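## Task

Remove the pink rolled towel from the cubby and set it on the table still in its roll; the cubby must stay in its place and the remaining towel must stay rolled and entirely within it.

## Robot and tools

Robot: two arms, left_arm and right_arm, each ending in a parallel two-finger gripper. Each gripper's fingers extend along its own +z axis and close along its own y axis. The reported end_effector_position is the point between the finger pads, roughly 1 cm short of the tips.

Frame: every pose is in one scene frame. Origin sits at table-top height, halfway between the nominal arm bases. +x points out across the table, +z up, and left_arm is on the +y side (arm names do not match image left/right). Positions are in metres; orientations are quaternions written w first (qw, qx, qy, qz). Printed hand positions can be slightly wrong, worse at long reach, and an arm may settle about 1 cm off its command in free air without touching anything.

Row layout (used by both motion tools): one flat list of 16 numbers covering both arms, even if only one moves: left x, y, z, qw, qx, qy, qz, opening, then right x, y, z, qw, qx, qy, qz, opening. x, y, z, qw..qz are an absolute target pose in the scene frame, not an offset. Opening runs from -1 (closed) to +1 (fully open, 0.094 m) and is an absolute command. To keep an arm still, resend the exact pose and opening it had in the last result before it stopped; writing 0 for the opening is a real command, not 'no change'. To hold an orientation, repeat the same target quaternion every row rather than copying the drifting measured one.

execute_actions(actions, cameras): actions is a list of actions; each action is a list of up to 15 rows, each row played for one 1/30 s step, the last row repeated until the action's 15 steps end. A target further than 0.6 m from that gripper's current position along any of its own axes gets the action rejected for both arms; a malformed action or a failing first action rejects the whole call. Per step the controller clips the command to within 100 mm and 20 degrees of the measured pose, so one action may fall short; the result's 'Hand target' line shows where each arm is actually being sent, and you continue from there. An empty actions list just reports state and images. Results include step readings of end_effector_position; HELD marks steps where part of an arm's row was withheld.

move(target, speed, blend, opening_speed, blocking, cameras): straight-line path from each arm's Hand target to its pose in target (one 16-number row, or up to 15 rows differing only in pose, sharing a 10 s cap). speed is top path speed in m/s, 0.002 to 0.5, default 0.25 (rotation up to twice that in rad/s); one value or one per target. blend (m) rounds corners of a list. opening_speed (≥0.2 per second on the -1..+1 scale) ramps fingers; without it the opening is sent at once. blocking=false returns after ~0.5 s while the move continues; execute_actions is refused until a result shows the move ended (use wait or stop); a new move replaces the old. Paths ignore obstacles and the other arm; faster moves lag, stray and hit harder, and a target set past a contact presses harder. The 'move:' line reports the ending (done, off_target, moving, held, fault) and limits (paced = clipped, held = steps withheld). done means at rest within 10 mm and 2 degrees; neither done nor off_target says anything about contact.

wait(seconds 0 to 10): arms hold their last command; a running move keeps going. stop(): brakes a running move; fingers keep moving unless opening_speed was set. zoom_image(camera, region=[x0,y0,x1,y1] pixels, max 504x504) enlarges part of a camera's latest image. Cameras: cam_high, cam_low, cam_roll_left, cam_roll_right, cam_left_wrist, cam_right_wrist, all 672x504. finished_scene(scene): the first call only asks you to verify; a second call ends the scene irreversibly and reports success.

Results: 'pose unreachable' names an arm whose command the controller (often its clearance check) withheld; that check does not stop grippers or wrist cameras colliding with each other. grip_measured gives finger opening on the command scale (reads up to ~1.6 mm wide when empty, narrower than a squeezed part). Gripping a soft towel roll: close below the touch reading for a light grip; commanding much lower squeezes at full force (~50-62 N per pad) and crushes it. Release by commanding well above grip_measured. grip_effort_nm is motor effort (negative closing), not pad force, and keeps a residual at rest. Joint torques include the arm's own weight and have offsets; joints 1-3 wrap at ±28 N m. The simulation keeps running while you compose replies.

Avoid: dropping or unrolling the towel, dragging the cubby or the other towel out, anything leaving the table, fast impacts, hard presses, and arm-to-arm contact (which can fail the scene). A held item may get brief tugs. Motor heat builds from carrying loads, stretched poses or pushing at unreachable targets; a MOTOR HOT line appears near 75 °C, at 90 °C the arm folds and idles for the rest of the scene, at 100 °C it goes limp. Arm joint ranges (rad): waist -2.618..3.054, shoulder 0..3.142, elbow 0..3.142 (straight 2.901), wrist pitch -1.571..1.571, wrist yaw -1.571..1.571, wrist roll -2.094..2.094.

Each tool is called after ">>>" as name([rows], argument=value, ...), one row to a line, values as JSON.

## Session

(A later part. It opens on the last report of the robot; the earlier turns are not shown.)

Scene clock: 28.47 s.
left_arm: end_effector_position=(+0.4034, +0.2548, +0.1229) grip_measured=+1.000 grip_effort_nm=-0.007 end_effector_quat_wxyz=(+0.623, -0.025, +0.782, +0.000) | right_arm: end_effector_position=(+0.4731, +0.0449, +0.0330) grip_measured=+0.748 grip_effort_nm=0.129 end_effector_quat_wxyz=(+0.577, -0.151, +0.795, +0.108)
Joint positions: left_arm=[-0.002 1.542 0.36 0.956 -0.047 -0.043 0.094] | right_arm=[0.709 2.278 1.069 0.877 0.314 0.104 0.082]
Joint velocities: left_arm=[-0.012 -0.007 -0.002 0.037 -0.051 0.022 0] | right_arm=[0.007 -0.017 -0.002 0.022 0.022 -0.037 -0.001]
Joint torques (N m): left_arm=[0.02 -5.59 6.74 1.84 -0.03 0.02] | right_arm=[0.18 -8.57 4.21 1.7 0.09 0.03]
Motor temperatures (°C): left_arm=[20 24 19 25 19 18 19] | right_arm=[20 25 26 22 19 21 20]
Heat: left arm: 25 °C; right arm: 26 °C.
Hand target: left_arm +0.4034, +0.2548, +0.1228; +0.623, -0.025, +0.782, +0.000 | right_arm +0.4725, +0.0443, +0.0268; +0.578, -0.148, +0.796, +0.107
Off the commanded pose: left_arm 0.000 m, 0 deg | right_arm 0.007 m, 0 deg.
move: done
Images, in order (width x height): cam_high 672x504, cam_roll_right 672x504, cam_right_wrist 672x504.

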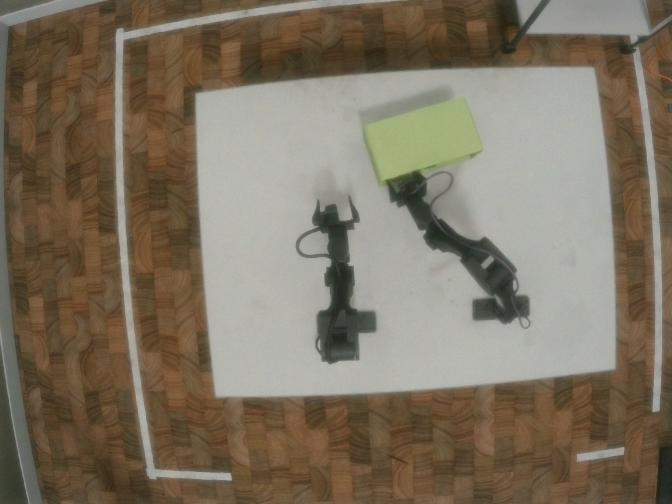

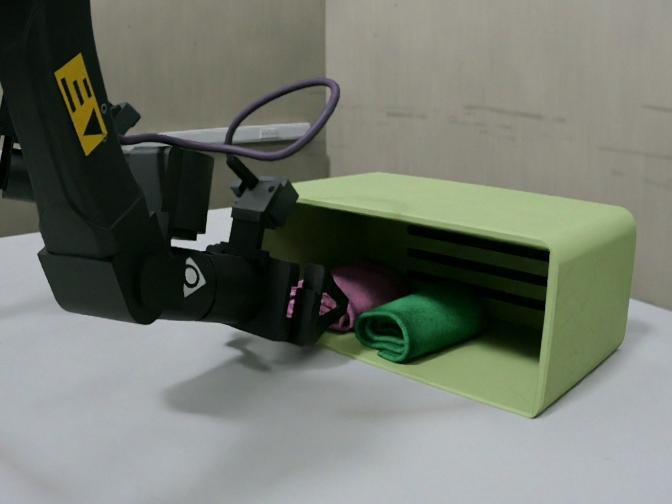

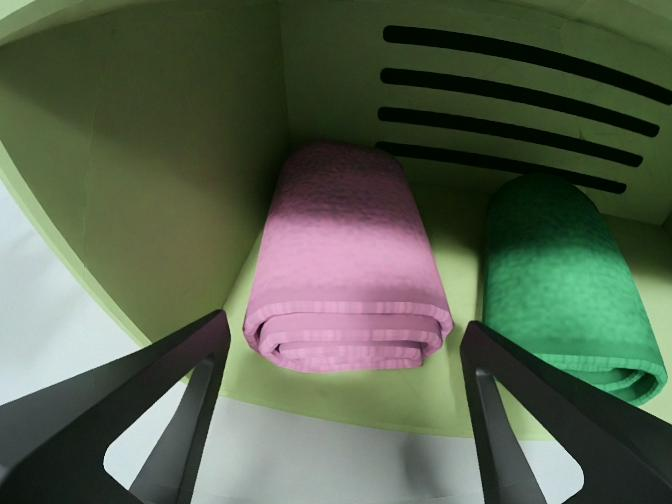

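>>> move(target=[0.4034,0.2548,0.1228,0.623,-0.025,0.782,0,1,0.493,0.0525,0.025,0.59856,-0.14458,0.78006,0.11094,0.92], speed=0.05, cameras=["cam_right_wrist","cam_roll_right","cam_high"])

>>> zoom_image(camera="cam_high", region=[280, 80, 480, 240])

Scene clock: 30.73 s.
left_arm: end_effector_position=(+0.4034, +0.2548, +0.1229) grip_measured=+1.000 grip_effort_nm=-0.007 end_effector_quat_wxyz=(+0.623, -0.025, +0.782, +0.000) | right_arm: end_effector_position=(+0.4839, +0.0506, +0.0202) grip_measured=+0.917 grip_effort_nm=0.134 end_effector_quat_wxyz=(+0.586, -0.151, +0.789, +0.108)
Joint positions: left_arm=[-0.002 1.542 0.36 0.956 -0.047 -0.043 0.094] | right_arm=[0.704 2.358 1.125 0.922 0.314 0.092 0.09]
Joint velocities: left_arm=[0.002 -0.002 -0.007 -0.007 -0.051 -0.007 0] | right_arm=[-0.012 0.002 0.002 0.081 0.007 0.007 -0.001]
Joint torques (N m): left_arm=[0.03 -5.57 6.74 1.84 -0.03 0.02] | right_arm=[-0.54 -8.72 6.82 1.76 0.02 -0.07]
Motor temperatures (°C): left_arm=[20 24 19 25 19 18 19] | right_arm=[20 25 26 23 19 21 20]
Heat: left arm: 25 °C; right arm: 26 °C.
Hand target: left_arm +0.4034, +0.2548, +0.1228; +0.623, -0.025, +0.782, +0.000 | right_arm +0.4926, +0.0525, +0.0249; +0.598, -0.144, +0.780, +0.111
Off the commanded pose: left_arm 0.000 m, 0 deg | right_arm 0.010 m, 2 deg.
move: done
Images, in order (width x height): cam_high 672x504, cam_roll_right 672x504, cam_right_wrist 672x504.

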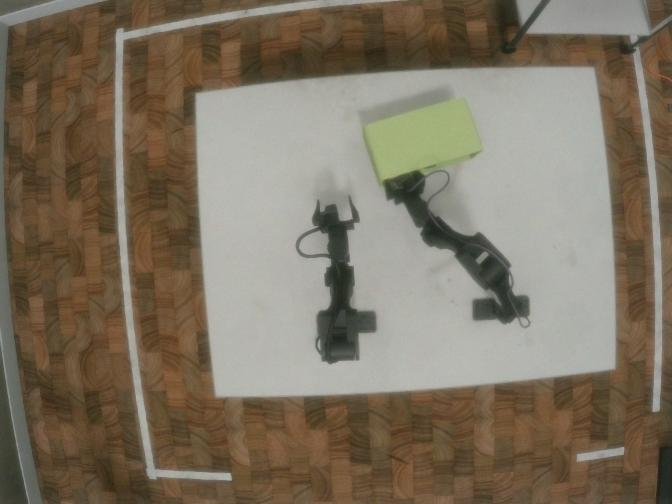

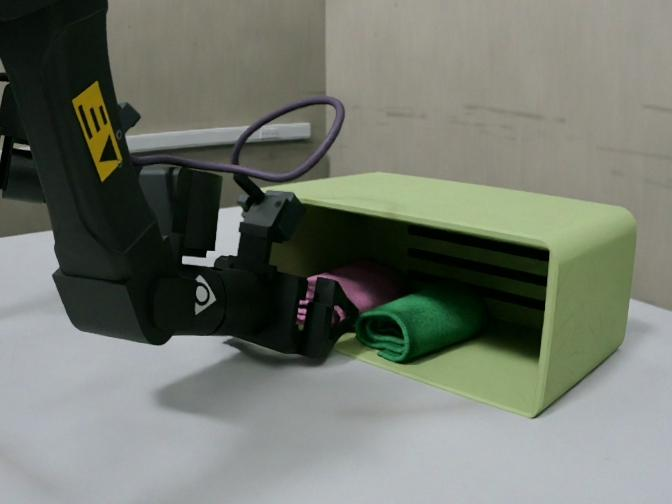

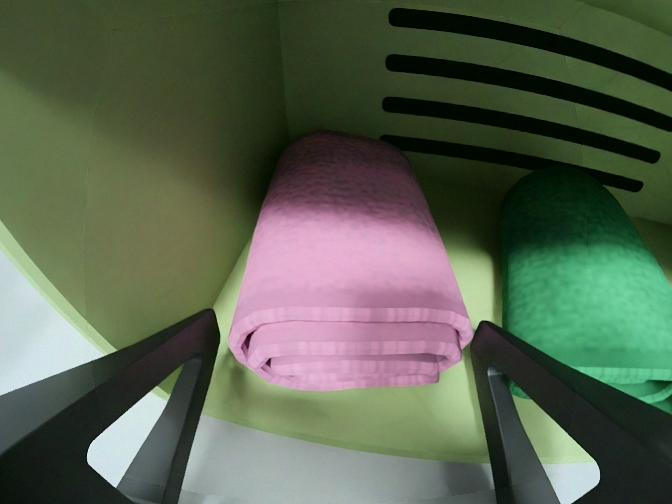

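Scaled by 2.520 from the camera's 672x504 image, which has a finer 960x720 frame.

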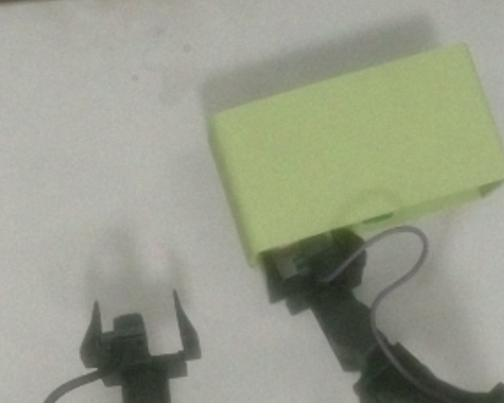

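>>> move([
  [0.4034,0.2548,0.1228,0.623,-0.025,0.782,0,1,0.494,0.0525,0.030,0.59856,-0.14458,0.78006,0.11094,1],
  [0.4034,0.2548,0.1228,0.623,-0.025,0.782,0,1,0.508,0.058,0.030,0.59856,-0.14458,0.78006,0.11094,1],
], speed=0.05, cameras=["cam_right_wrist","cam_roll_right","cam_high"])

>>> zoom_image(camera="cam_high", region=[280, 80, 480, 240])

Scene clock: 32.30 s.
left_arm: end_effector_position=(+0.4034, +0.2548, +0.1229) grip_measured=+1.000 grip_effort_nm=-0.007 end_effector_quat_wxyz=(+0.623, -0.025, +0.782, +0.000) | right_arm: end_effector_position=(+0.4994, +0.0576, +0.0283) grip_measured=+0.998 grip_effort_nm=0.125 end_effector_quat_wxyz=(+0.592, -0.148, +0.784, +0.111)
Joint positions: left_arm=[-0.002 1.542 0.36 0.956 -0.047 -0.043 0.094] | right_arm=[0.693 2.379 1.2 0.887 0.304 0.087 0.094]
Joint velocities: left_arm=[-0.002 0.002 -0.007 0.007 -0.037 0.081 0] | right_arm=[0.017 0.007 0.007 0.007 -0.007 0.066 -0.001]
Joint torques (N m): left_arm=[0.03 -5.57 6.74 1.85 -0.03 0.02] | right_arm=[-0.7 -9.07 7.23 1.56 -0.01 -0.05]
Motor temperatures (°C): left_arm=[20 24 19 25 19 18 19] | right_arm=[20 25 26 23 19 21 20]
Heat: left arm: 25 °C; right arm: 26 °C.
Hand target: left_arm +0.4034, +0.2548, +0.1228; +0.623, -0.025, +0.782, +0.000 | right_arm +0.5079, +0.0581, +0.0294; +0.598, -0.144, +0.780, +0.111
Off the commanded pose: left_arm 0.000 m, 0 deg | right_arm 0.009 m, 1 deg.
move: done
Images, in order (width x height): cam_high 672x504, cam_roll_right 672x504, cam_right_wrist 672x504.

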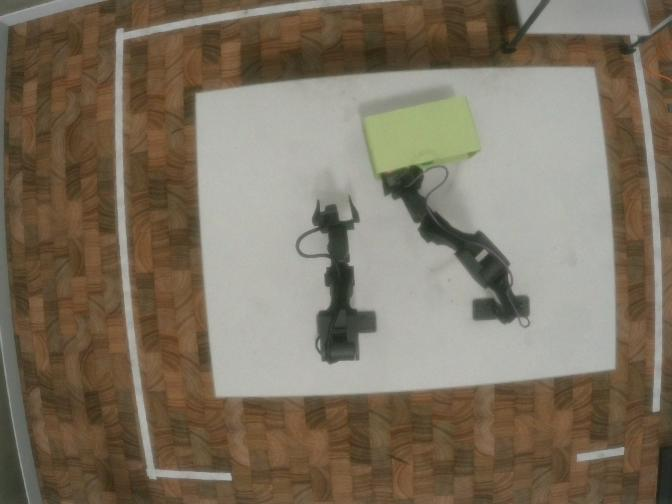

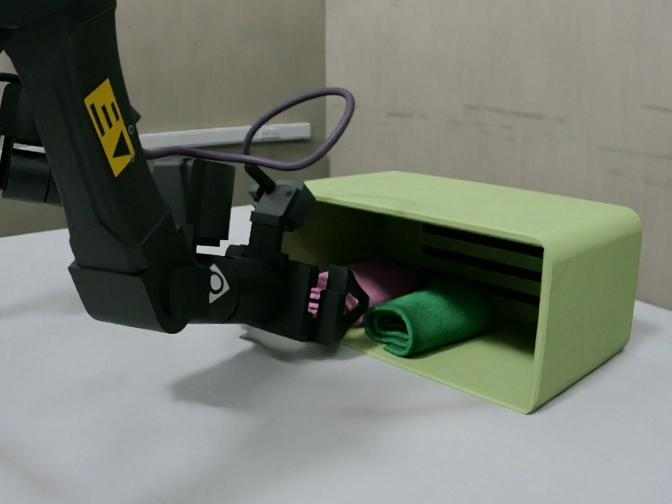

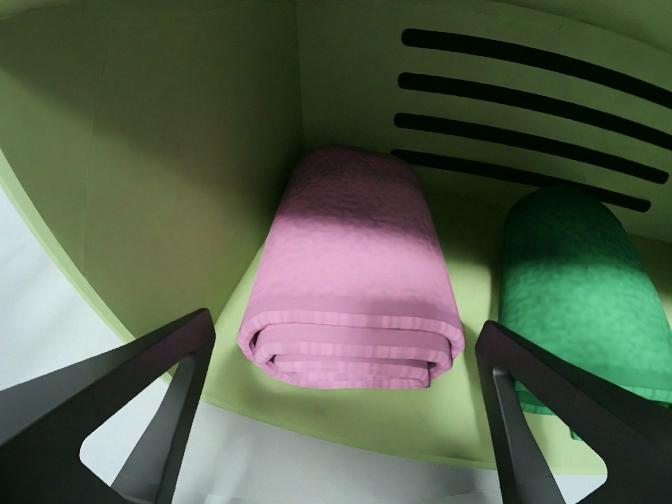

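Scaled by 2.520 from the camera's 672x504 image, which has a finer 960x720 frame.

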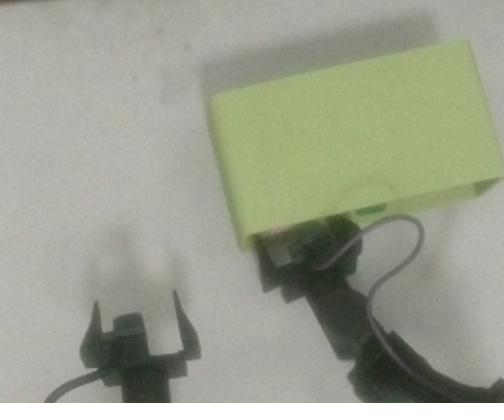

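>>> move(target=[0.4034,0.2548,0.1228,0.623,-0.025,0.782,0,1,0.502,0.056,0.030,0.59856,-0.14458,0.78006,0.11094,-0.2], opening_speed=1.0, cameras=["cam_right_wrist","cam_roll_right","cam_high"])

Scene clock: 34.63 s.
left_arm: end_effector_position=(+0.4034, +0.2548, +0.1229) grip_measured=+1.000 grip_effort_nm=-0.007 end_effector_quat_wxyz=(+0.623, -0.025, +0.782, +0.000) | right_arm: end_effector_position=(+0.4995, +0.0577, +0.0287) grip_measured=-0.197 grip_effort_nm=-0.144 end_effector_quat_wxyz=(+0.593, -0.148, +0.784, +0.111)
Joint positions: left_arm=[-0.002 1.542 0.36 0.956 -0.047 -0.043 0.094] | right_arm=[0.693 2.379 1.2 0.889 0.304 0.087 0.038]
Joint velocities: left_arm=[0.017 -0.007 -0.007 -0.066 -0.022 0.051 0] | right_arm=[0.002 -0.027 -0.007 0.022 -0.081 -0.037 -0.002]
Joint torques (N m): left_arm=[0.03 -5.57 6.72 1.85 -0.03 0.02] | right_arm=[-0.31 -10.3 4.68 1.69 0.04 -0.04]
Motor temperatures (°C): left_arm=[20 24 19 25 19 18 19] | right_arm=[20 25 26 23 19 21 20]
Heat: left arm: 25 °C; right arm: 26 °C.
Hand target: left_arm +0.4034, +0.2548, +0.1228; +0.623, -0.025, +0.782, +0.000 | right_arm +0.5020, +0.0561, +0.0300; +0.598, -0.145, +0.780, +0.111
Off the commanded pose: left_arm 0.000 m, 0 deg | right_arm 0.003 m, 1 deg.
move: done
Images, in order (width x height): cam_high 672x504, cam_roll_right 672x504, cam_right_wrist 672x504.

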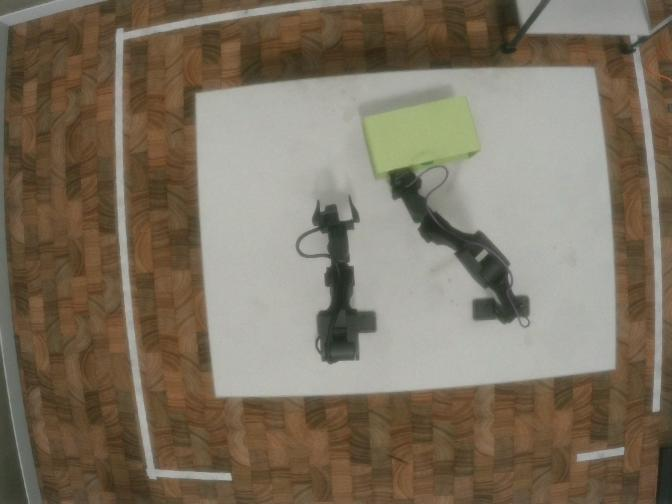

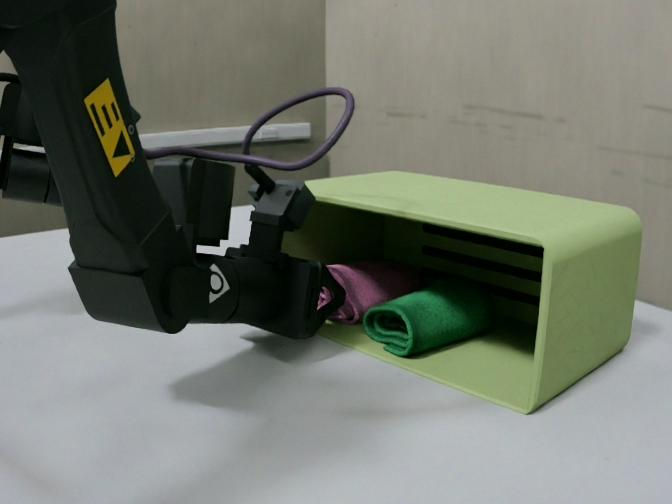

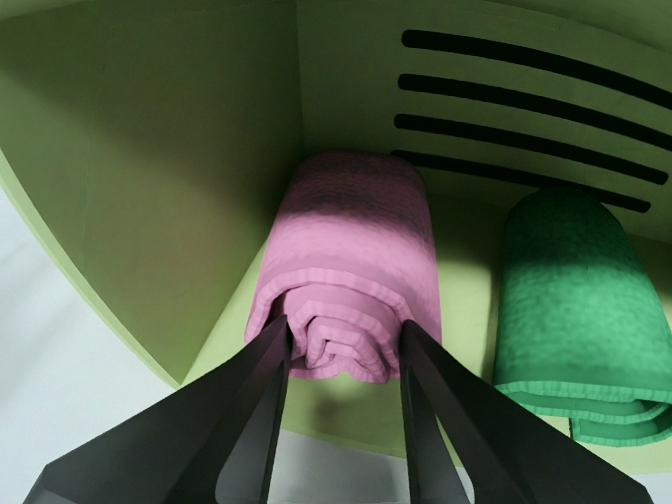

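>>> move(target=[0.4034,0.2548,0.1228,0.623,-0.025,0.782,0,1,0.502,0.056,0.030,0.59856,-0.14458,0.78006,0.11094,-0.65], opening_speed=1.0, cameras=[])

>>> move(target=[0.4034,0.2548,0.1228,0.623,-0.025,0.782,0,1,0.460,0.040,0.040,0.59856,-0.14458,0.78006,0.11094,-0.65], speed=0.05, cameras=["cam_right_wrist","cam_roll_right","cam_high"])

Scene clock: 36.17 s.
left_arm: end_effector_position=(+0.4034, +0.2548, +0.1229) grip_measured=+1.000 grip_effort_nm=-0.007 end_effector_quat_wxyz=(+0.623, -0.025, +0.782, +0.000) | right_arm: end_effector_position=(+0.5000, +0.0581, +0.0308) grip_measured=-0.648 grip_effort_nm=-0.134 end_effector_quat_wxyz=(+0.596, -0.147, +0.781, +0.113)
Joint positions: left_arm=[-0.002 1.542 0.36 0.956 -0.047 -0.043 0.094] | right_arm=[0.693 2.379 1.2 0.898 0.304 0.087 0.017]
Joint velocities: left_arm=[0.002 -0.012 -0.017 -0.081 -0.022 -0.037 0] | right_arm=[-0.007 -0.002 -0.017 -0.095 -0.051 -0.007 0]
Joint torques (N m): left_arm=[0.03 -5.57 6.74 1.84 -0.03 0.03] | right_arm=[-0.29 -10.29 4.68 1.61 0.03 -0.04]
Motor temperatures (°C): left_arm=[20 24 19 26 19 18 19] | right_arm=[20 25 26 23 19 21 20]
Heat: left arm: 26 °C; right arm: 26 °C.
Hand target: left_arm +0.4034, +0.2548, +0.1228; +0.623, -0.025, +0.782, +0.000 | right_arm +0.5020, +0.0561, +0.0299; +0.598, -0.145, +0.780, +0.111
Off the commanded pose: left_arm 0.000 m, 0 deg | right_arm 0.003 m, 0 deg.
move: done
No camera images: "cameras" was empty.

Scene clock: 37.60 s.
left_arm: end_effector_position=(+0.4034, +0.2548, +0.1229) grip_measured=+1.000 grip_effort_nm=-0.007 end_effector_quat_wxyz=(+0.623, -0.025, +0.782, +0.000) | right_arm: end_effector_position=(+0.4593, +0.0368, +0.0121) grip_measured=-0.648 grip_effort_nm=-0.125 end_effector_quat_wxyz=(+0.577, -0.156, +0.796, +0.099)
Joint positions: left_arm=[-0.002 1.542 0.36 0.956 -0.047 -0.043 0.094] | right_arm=[0.719 2.314 1.003 0.971 0.332 0.09 0.017]
Joint velocities: left_arm=[-0.002 0.002 -0.007 0.022 -0.007 -0.022 0] | right_arm=[0.002 -0.017 -0.012 0.007 -0.051 0.007 -0.001]
Joint torques (N m): left_arm=[0.02 -5.57 6.74 1.84 -0.03 0.03] | right_arm=[0.46 -14.28 3.08 1.69 0.1 0.03]
Motor temperatures (°C): left_arm=[20 24 19 26 19 18 19] | right_arm=[20 25 26 23 19 21 20]
Heat: left arm: 26 °C; right arm: 26 °C.
Hand target: left_arm +0.4034, +0.2548, +0.1228; +0.623, -0.025, +0.782, +0.000 | right_arm +0.4605, +0.0399, +0.0403; +0.599, -0.145, +0.780, +0.111
Off the commanded pose: left_arm 0.000 m, 0 deg | right_arm 0.028 m, 4 deg.
move: off_target (right_arm)
Images, in order (width x height): cam_high 672x504, cam_roll_right 672x504, cam_right_wrist 672x504.

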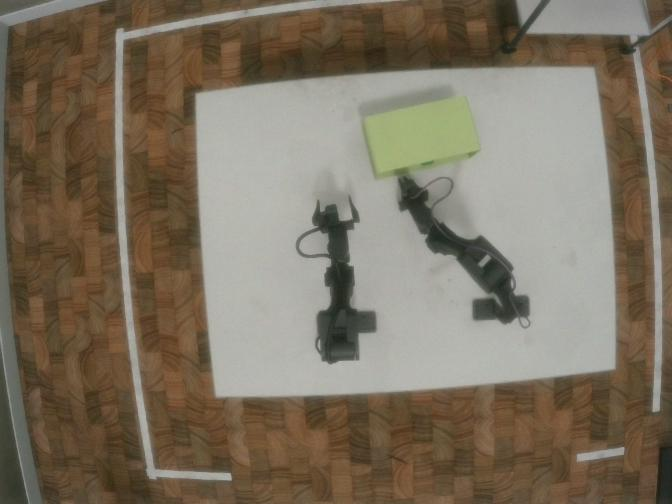

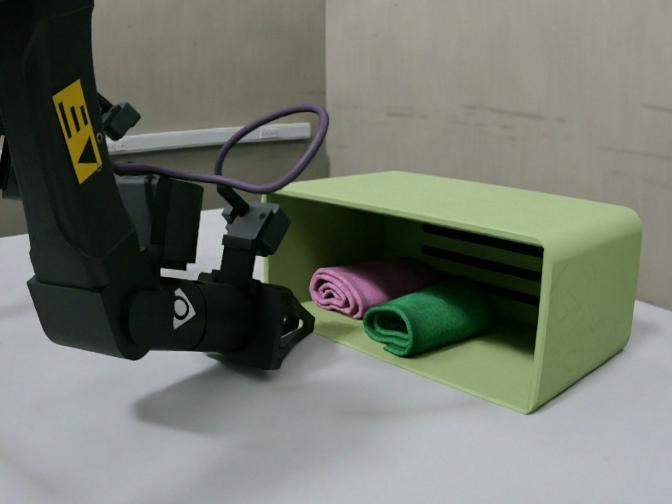

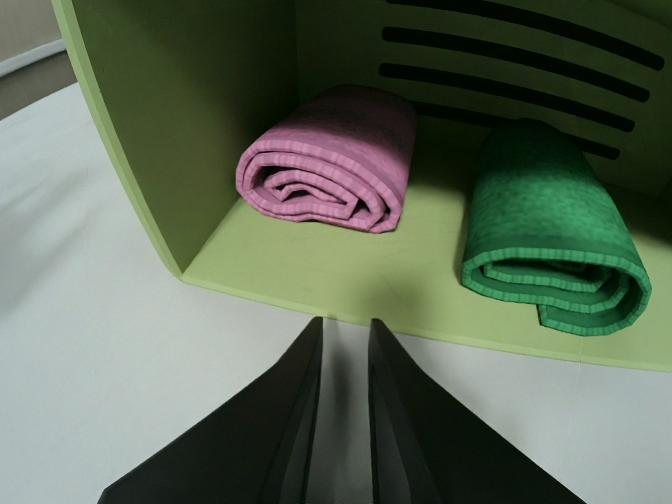

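>>> move(target=[0.4034,0.2548,0.1228,0.623,-0.025,0.782,0,1,0.435,0.048,0.095,0.47433,-0.09568,0.8736,0.05195,1], speed=0.12, cameras=["cam_right_wrist","cam_roll_right","cam_high"])

>>> zoom_image(camera="cam_high", region=[280, 80, 480, 240])

Scene clock: 45.00 s.
left_arm: end_effector_position=(+0.4034, +0.2548, +0.1229) grip_measured=+1.000 grip_effort_nm=-0.007 end_effector_quat_wxyz=(+0.623, -0.025, +0.782, +0.000) | right_arm: end_effector_position=(+0.4298, +0.0404, +0.0584) grip_measured=+0.998 grip_effort_nm=0.129 end_effector_quat_wxyz=(+0.446, -0.111, +0.887, +0.035)
Joint positions: left_arm=[-0.002 1.542 0.36 0.956 -0.047 -0.043 0.094] | right_arm=[0.803 2.045 1.211 0.1 0.465 0.34 0.094]
Joint velocities: left_arm=[-0.007 -0.007 -0.007 -0.037 -0.095 0.037 0] | right_arm=[-0.002 0.007 -0.002 -0.022 -0.007 -0.007 0]
Joint torques (N m): left_arm=[0.03 -5.57 6.72 1.85 -0.03 0.03] | right_arm=[0.46 -13.56 7.98 1.19 0.25 0.02]
Motor temperatures (°C): left_arm=[20 24 19 26 19 18 19] | right_arm=[20 28 26 24 19 21 20]
Heat: left arm: 26 °C; right arm: 28 °C.
Hand target: left_arm +0.4034, +0.2548, +0.1228; +0.623, -0.025, +0.782, +0.000 | right_arm +0.4358, +0.0477, +0.0943; +0.474, -0.097, +0.874, +0.053
Off the commanded pose: left_arm 0.000 m, 0 deg | right_arm 0.038 m, 4 deg.
move: off_target (right_arm)
Images, in order (width x height): cam_high 672x504, cam_roll_right 672x504, cam_right_wrist 672x504.

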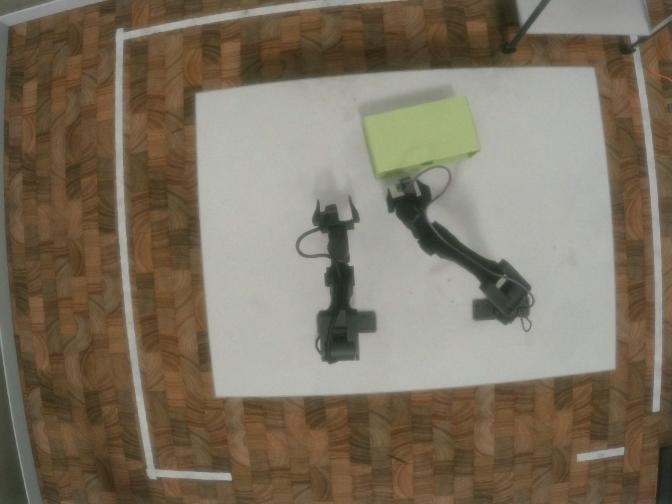

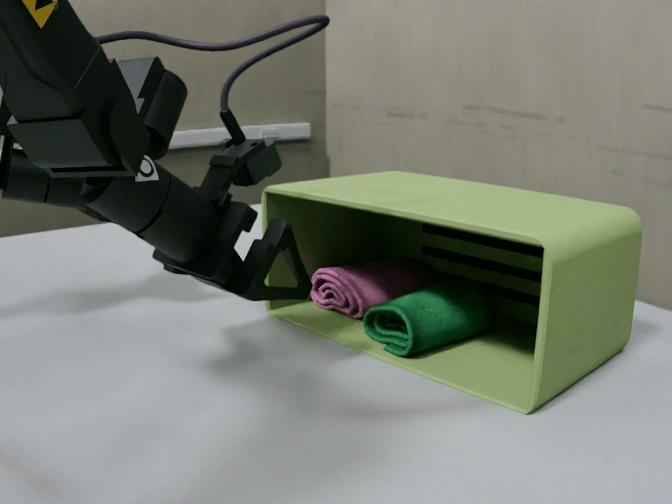

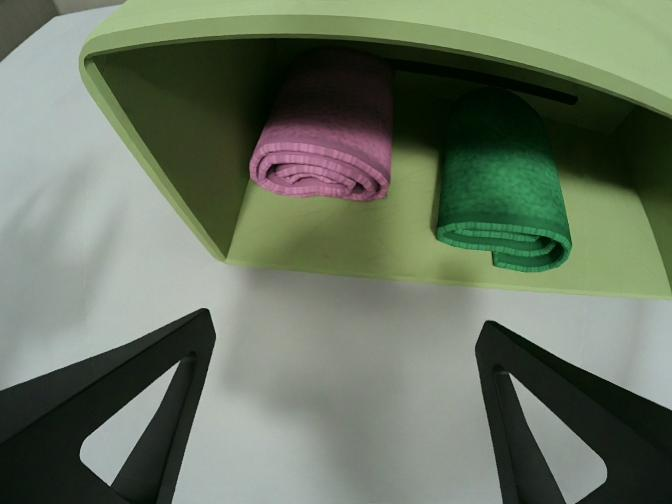

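Scaled by 2.520 from the camera's 672x504 image, which has a finer 960x720 frame.

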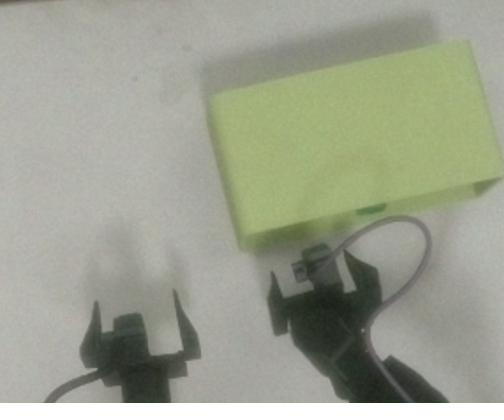

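>>> move(target=[0.4034,0.2548,0.1228,0.623,-0.025,0.782,0,1,0.445,0.056,0.11,0.47433,-0.09568,0.8736,0.05195,1.0], speed=0.1, cameras=["cam_high","cam_right_wrist","cam_roll_right"])

Scene clock: 48.50 s.
left_arm: end_effector_position=(+0.4034, +0.2548, +0.1229) grip_measured=+1.000 grip_effort_nm=-0.012 end_effector_quat_wxyz=(+0.623, -0.025, +0.782, +0.000) | right_arm: end_effector_position=(+0.4410, +0.0508, +0.0825) grip_measured=+0.998 grip_effort_nm=0.129 end_effector_quat_wxyz=(+0.454, -0.106, +0.884, +0.040)
Joint positions: left_arm=[-0.002 1.542 0.36 0.956 -0.047 -0.043 0.094] | right_arm=[0.803 2.045 1.306 0.025 0.469 0.341 0.094]
Joint velocities: left_arm=[0.002 -0.002 -0.002 0.007 0.007 -0.037 0] | right_arm=[0.017 -0.012 -0.007 -0.037 -0.051 -0.022 0]
Joint torques (N m): left_arm=[0.03 -5.57 6.72 1.84 -0.03 0.03] | right_arm=[0.43 -12.04 8.29 1.21 0.24 0.03]
Motor temperatures (°C): left_arm=[20 24 19 26 19 18 19] | right_arm=[20 29 27 24 19 21 20]
Heat: left arm: 26 °C; right arm: 29 °C.
Hand target: left_arm +0.4034, +0.2548, +0.1228; +0.623, -0.025, +0.782, +0.000 | right_arm +0.4457, +0.0567, +0.1092; +0.475, -0.095, +0.873, +0.052
Off the commanded pose: left_arm 0.000 m, 0 deg | right_arm 0.028 m, 3 deg.
move: off_target (right_arm)
Images, in order (width x height): cam_high 672x504, cam_roll_right 672x504, cam_right_wrist 672x504.

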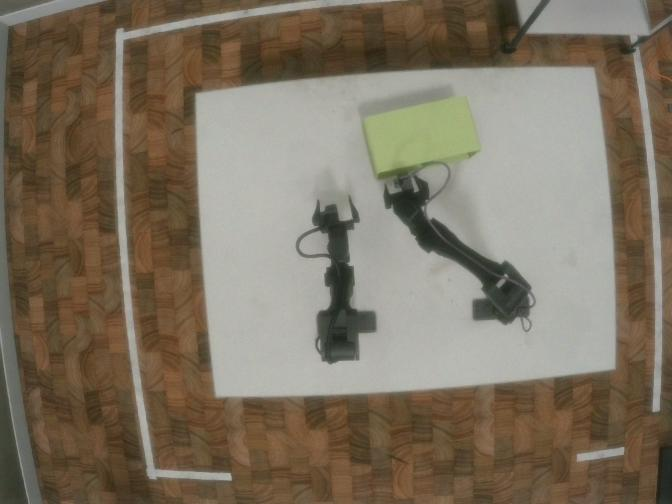

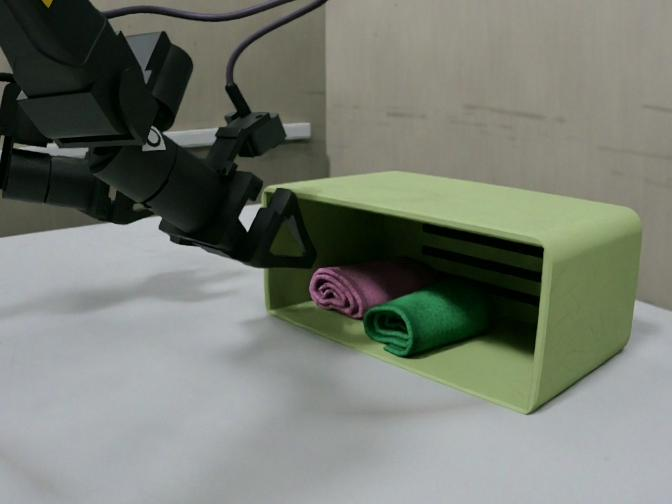

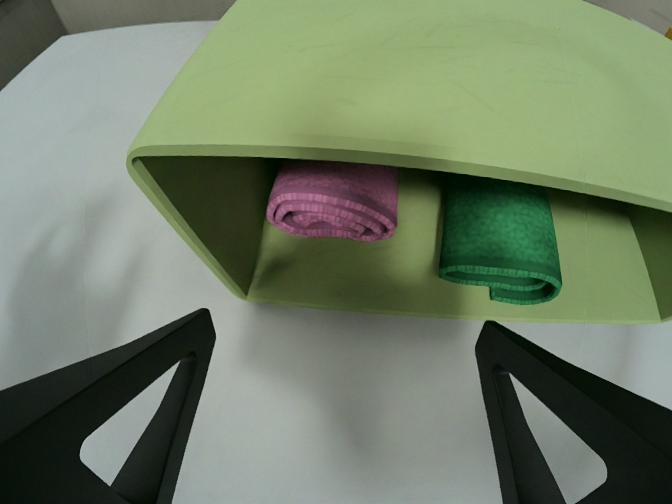

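>>> move(target=[0.4034,0.2548,0.1228,0.623,-0.025,0.782,0,1,0.49,0.063,0.058,0.47433,-0.09568,0.8736,0.05195,1.0], speed=0.07, cameras=["cam_high","cam_right_wrist","cam_roll_right"])

Scene clock: 50.73 s.
left_arm: end_effector_position=(+0.4034, +0.2548, +0.1229) grip_measured=+1.000 grip_effort_nm=-0.007 end_effector_quat_wxyz=(+0.623, -0.025, +0.782, +0.000) | right_arm: end_effector_position=(+0.4782, +0.0572, +0.0503) grip_measured=+0.998 grip_effort_nm=0.129 end_effector_quat_wxyz=(+0.461, -0.101, +0.881, +0.045)
Joint positions: left_arm=[-0.002 1.542 0.36 0.956 -0.047 -0.043 0.094] | right_arm=[0.754 2.206 1.403 0.122 0.433 0.311 0.094]
Joint velocities: left_arm=[-0.002 -0.017 0.002 -0.022 0.007 0.022 0] | right_arm=[-0.012 -0.012 0.007 0.066 -0.037 -0.022 0]
Joint torques (N m): left_arm=[0.02 -5.59 6.74 1.84 -0.03 0.02] | right_arm=[-0.44 -9.11 8.72 1.47 0.1 -0.06]
Motor temperatures (°C): left_arm=[20 24 19 26 19 18 19] | right_arm=[20 29 27 24 19 21 20]
Heat: left arm: 26 °C; right arm: 29 °C.
Hand target: left_arm +0.4034, +0.2548, +0.1228; +0.623, -0.025, +0.782, +0.000 | right_arm +0.4889, +0.0627, +0.0573; +0.474, -0.095, +0.874, +0.052
Off the commanded pose: left_arm 0.000 m, 0 deg | right_arm 0.015 m, 2 deg.
move: off_target (right_arm)
Images, in order (width x height): cam_high 672x504, cam_roll_right 672x504, cam_right_wrist 672x504.

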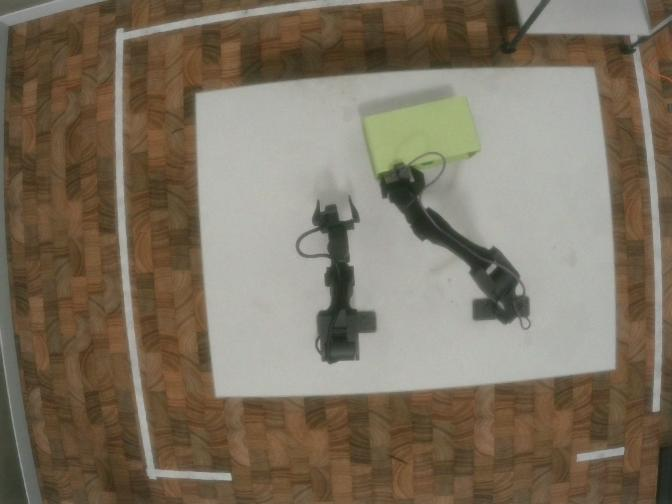

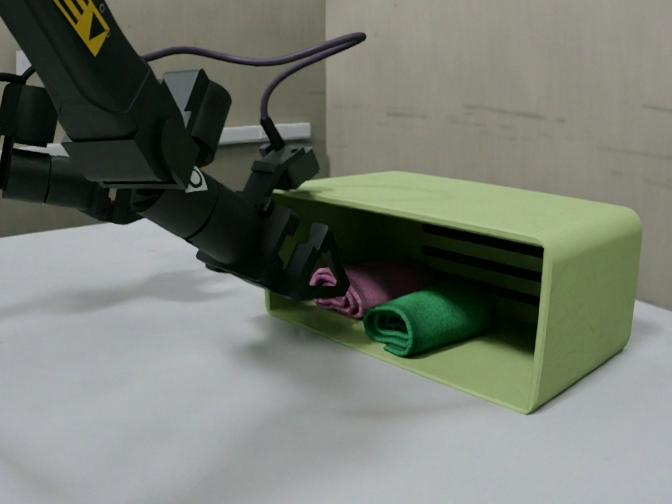

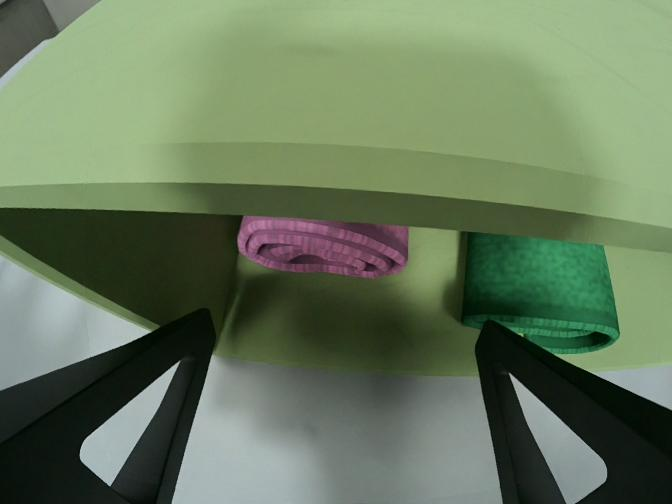

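>>> move(target=[0.4034,0.2548,0.1228,0.623,-0.025,0.782,0,1,0.509,0.079,0.052,0.47433,-0.09568,0.8736,0.05195,0.88], speed=0.06, cameras=["cam_high","cam_right_wrist","cam_roll_right"])

>>> zoom_image(camera="cam_high", region=[280, 80, 480, 240])

Scene clock: 52.53 s.
left_arm: end_effector_position=(+0.4034, +0.2548, +0.1229) grip_measured=+1.000 grip_effort_nm=-0.007 end_effector_quat_wxyz=(+0.623, -0.025, +0.782, +0.000) | right_arm: end_effector_position=(+0.5021, +0.0754, +0.0512) grip_measured=+0.882 grip_effort_nm=-0.115 end_effector_quat_wxyz=(+0.471, -0.096, +0.875, +0.051)
Joint positions: left_arm=[-0.002 1.542 0.36 0.956 -0.047 -0.043 0.094] | right_arm=[0.749 2.3 1.549 0.1 0.433 0.309 0.088]
Joint velocities: left_arm=[-0.002 -0.017 -0.012 -0.051 -0.007 -0.11 0] | right_arm=[-0.012 -0.002 0.002 0.037 -0.022 0.007 -0.001]
Joint torques (N m): left_arm=[0.02 -5.57 6.72 1.85 -0.03 0.02] | right_arm=[-0.27 -9.65 8.79 1.29 0.09 -0.07]
Motor temperatures (°C): left_arm=[20 24 19 26 19 18 19] | right_arm=[20 29 27 24 19 21 20]
Heat: left arm: 26 °C; right arm: 29 °C.
Hand target: left_arm +0.4034, +0.2548, +0.1228; +0.623, -0.025, +0.782, +0.000 | right_arm +0.5089, +0.0791, +0.0512; +0.474, -0.095, +0.874, +0.052
Off the commanded pose: left_arm 0.000 m, 0 deg | right_arm 0.008 m, 0 deg.
move: done
Images, in order (width x height): cam_high 672x504, cam_roll_right 672x504, cam_right_wrist 672x504.

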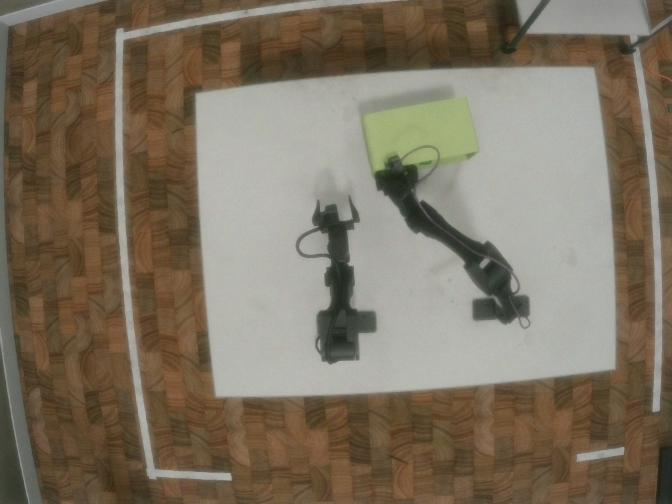

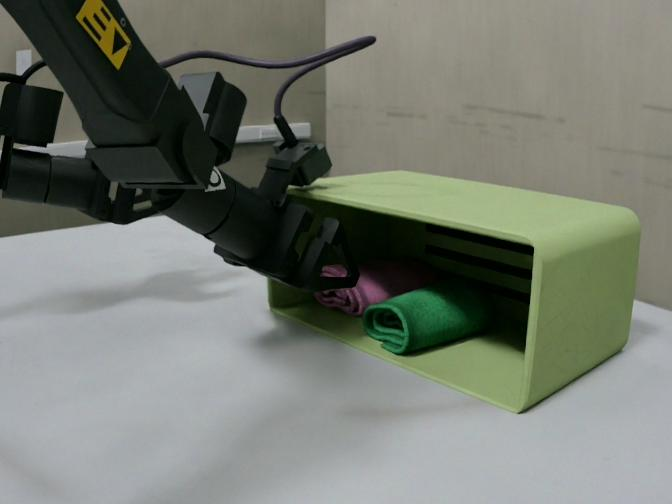

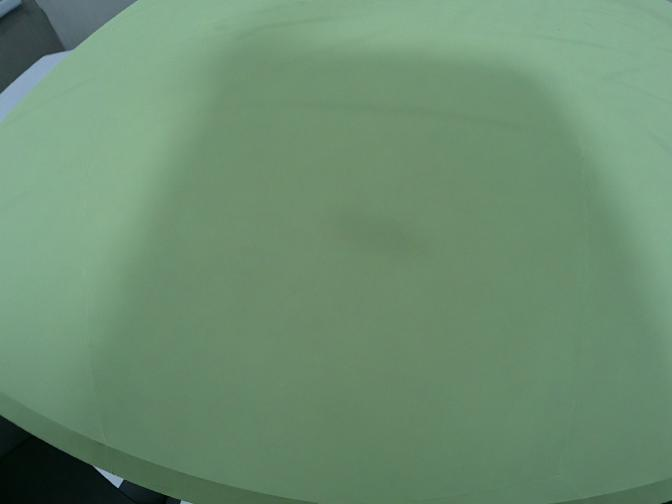

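Scaled by 2.520 from the camera's 672x504 image, which has a finer 960x720 frame.

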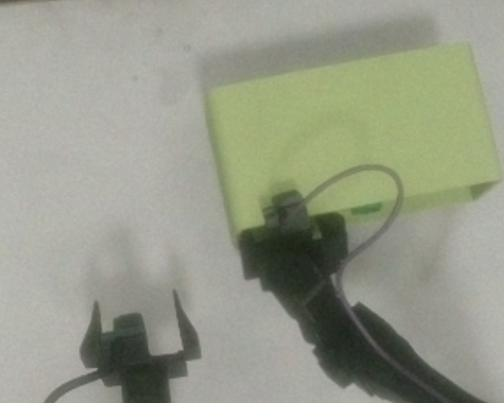

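>>> zoom_image(camera="cam_roll_right", region=[200, 160, 440, 380])

>>> zoom_image(camera="cam_high", region=[340, 120, 440, 220])

>>> execute_actions(actions=[], cameras=["cam_low","cam_roll_left"])

Scaled by 2.100 from the camera's 672x504 image, which has a finer 960x720 frame.

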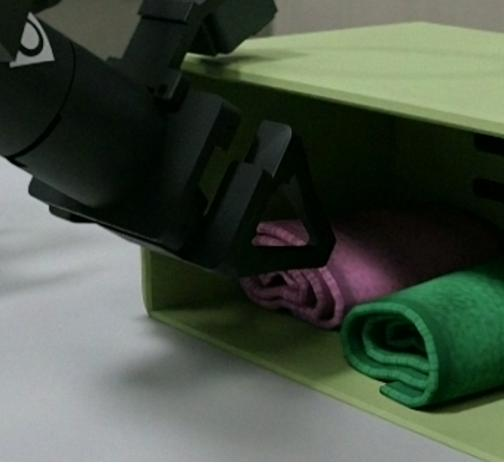

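Scaled by 5.040 from the camera's 672x504 image, which has a finer 960x720 frame.

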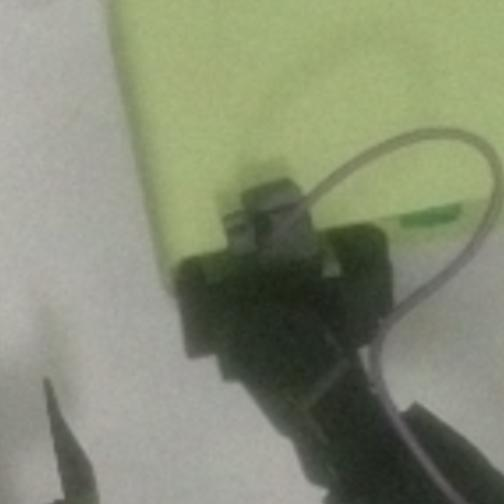

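Scene clock: 53.27 s.
left_arm: end_effector_position=(+0.4034, +0.2548, +0.1229) grip_measured=+1.000 grip_effort_nm=-0.002 end_effector_quat_wxyz=(+0.623, -0.025, +0.782, +0.000) | right_arm: end_effector_position=(+0.5021, +0.0754, +0.0512) grip_measured=+0.882 grip_effort_nm=-0.120 end_effector_quat_wxyz=(+0.471, -0.096, +0.875, +0.051)
Joint positions: left_arm=[-0.002 1.542 0.36 0.956 -0.047 -0.043 0.094] | right_arm=[0.749 2.3 1.55 0.099 0.433 0.309 0.088]
Joint velocities: left_arm=[0.002 0.012 0.002 0.022 0.051 -0.022 0] | right_arm=[0.002 -0.002 -0.007 -0.037 -0.007 0.051 -0.001]
Joint torques (N m): left_arm=[0.03 -5.57 6.72 1.84 -0.03 0.03] | right_arm=[-0.27 -9.65 8.75 1.28 0.09 -0.07]
Motor temperatures (°C): left_arm=[20 24 19 26 19 18 19] | right_arm=[20 29 27 24 19 21 20]
Heat: left arm: 26 °C; right arm: 29 °C.
Hand target: left_arm +0.4034, +0.2548, +0.1228; +0.623, -0.025, +0.782, +0.000 | right_arm +0.5089, +0.0791, +0.0512; +0.474, -0.096, +0.874, +0.052
Tool commands: left_gripper/opening=+1.0 right_gripper/opening=+0.88
Off the commanded pose: left_arm 0.000 m, 0 deg | right_arm 0.008 m, 0 deg.
Images, in order (width x height): cam_low 672x504, cam_roll_left 672x504.

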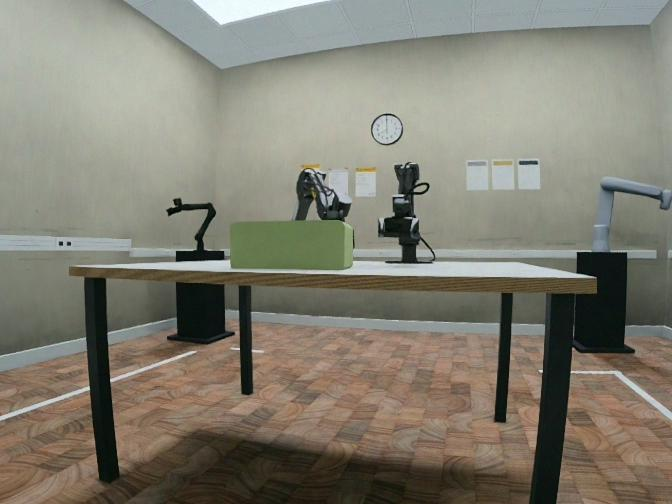

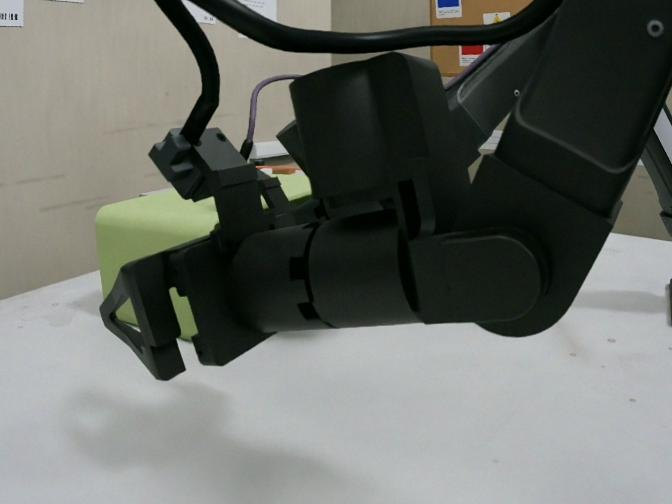

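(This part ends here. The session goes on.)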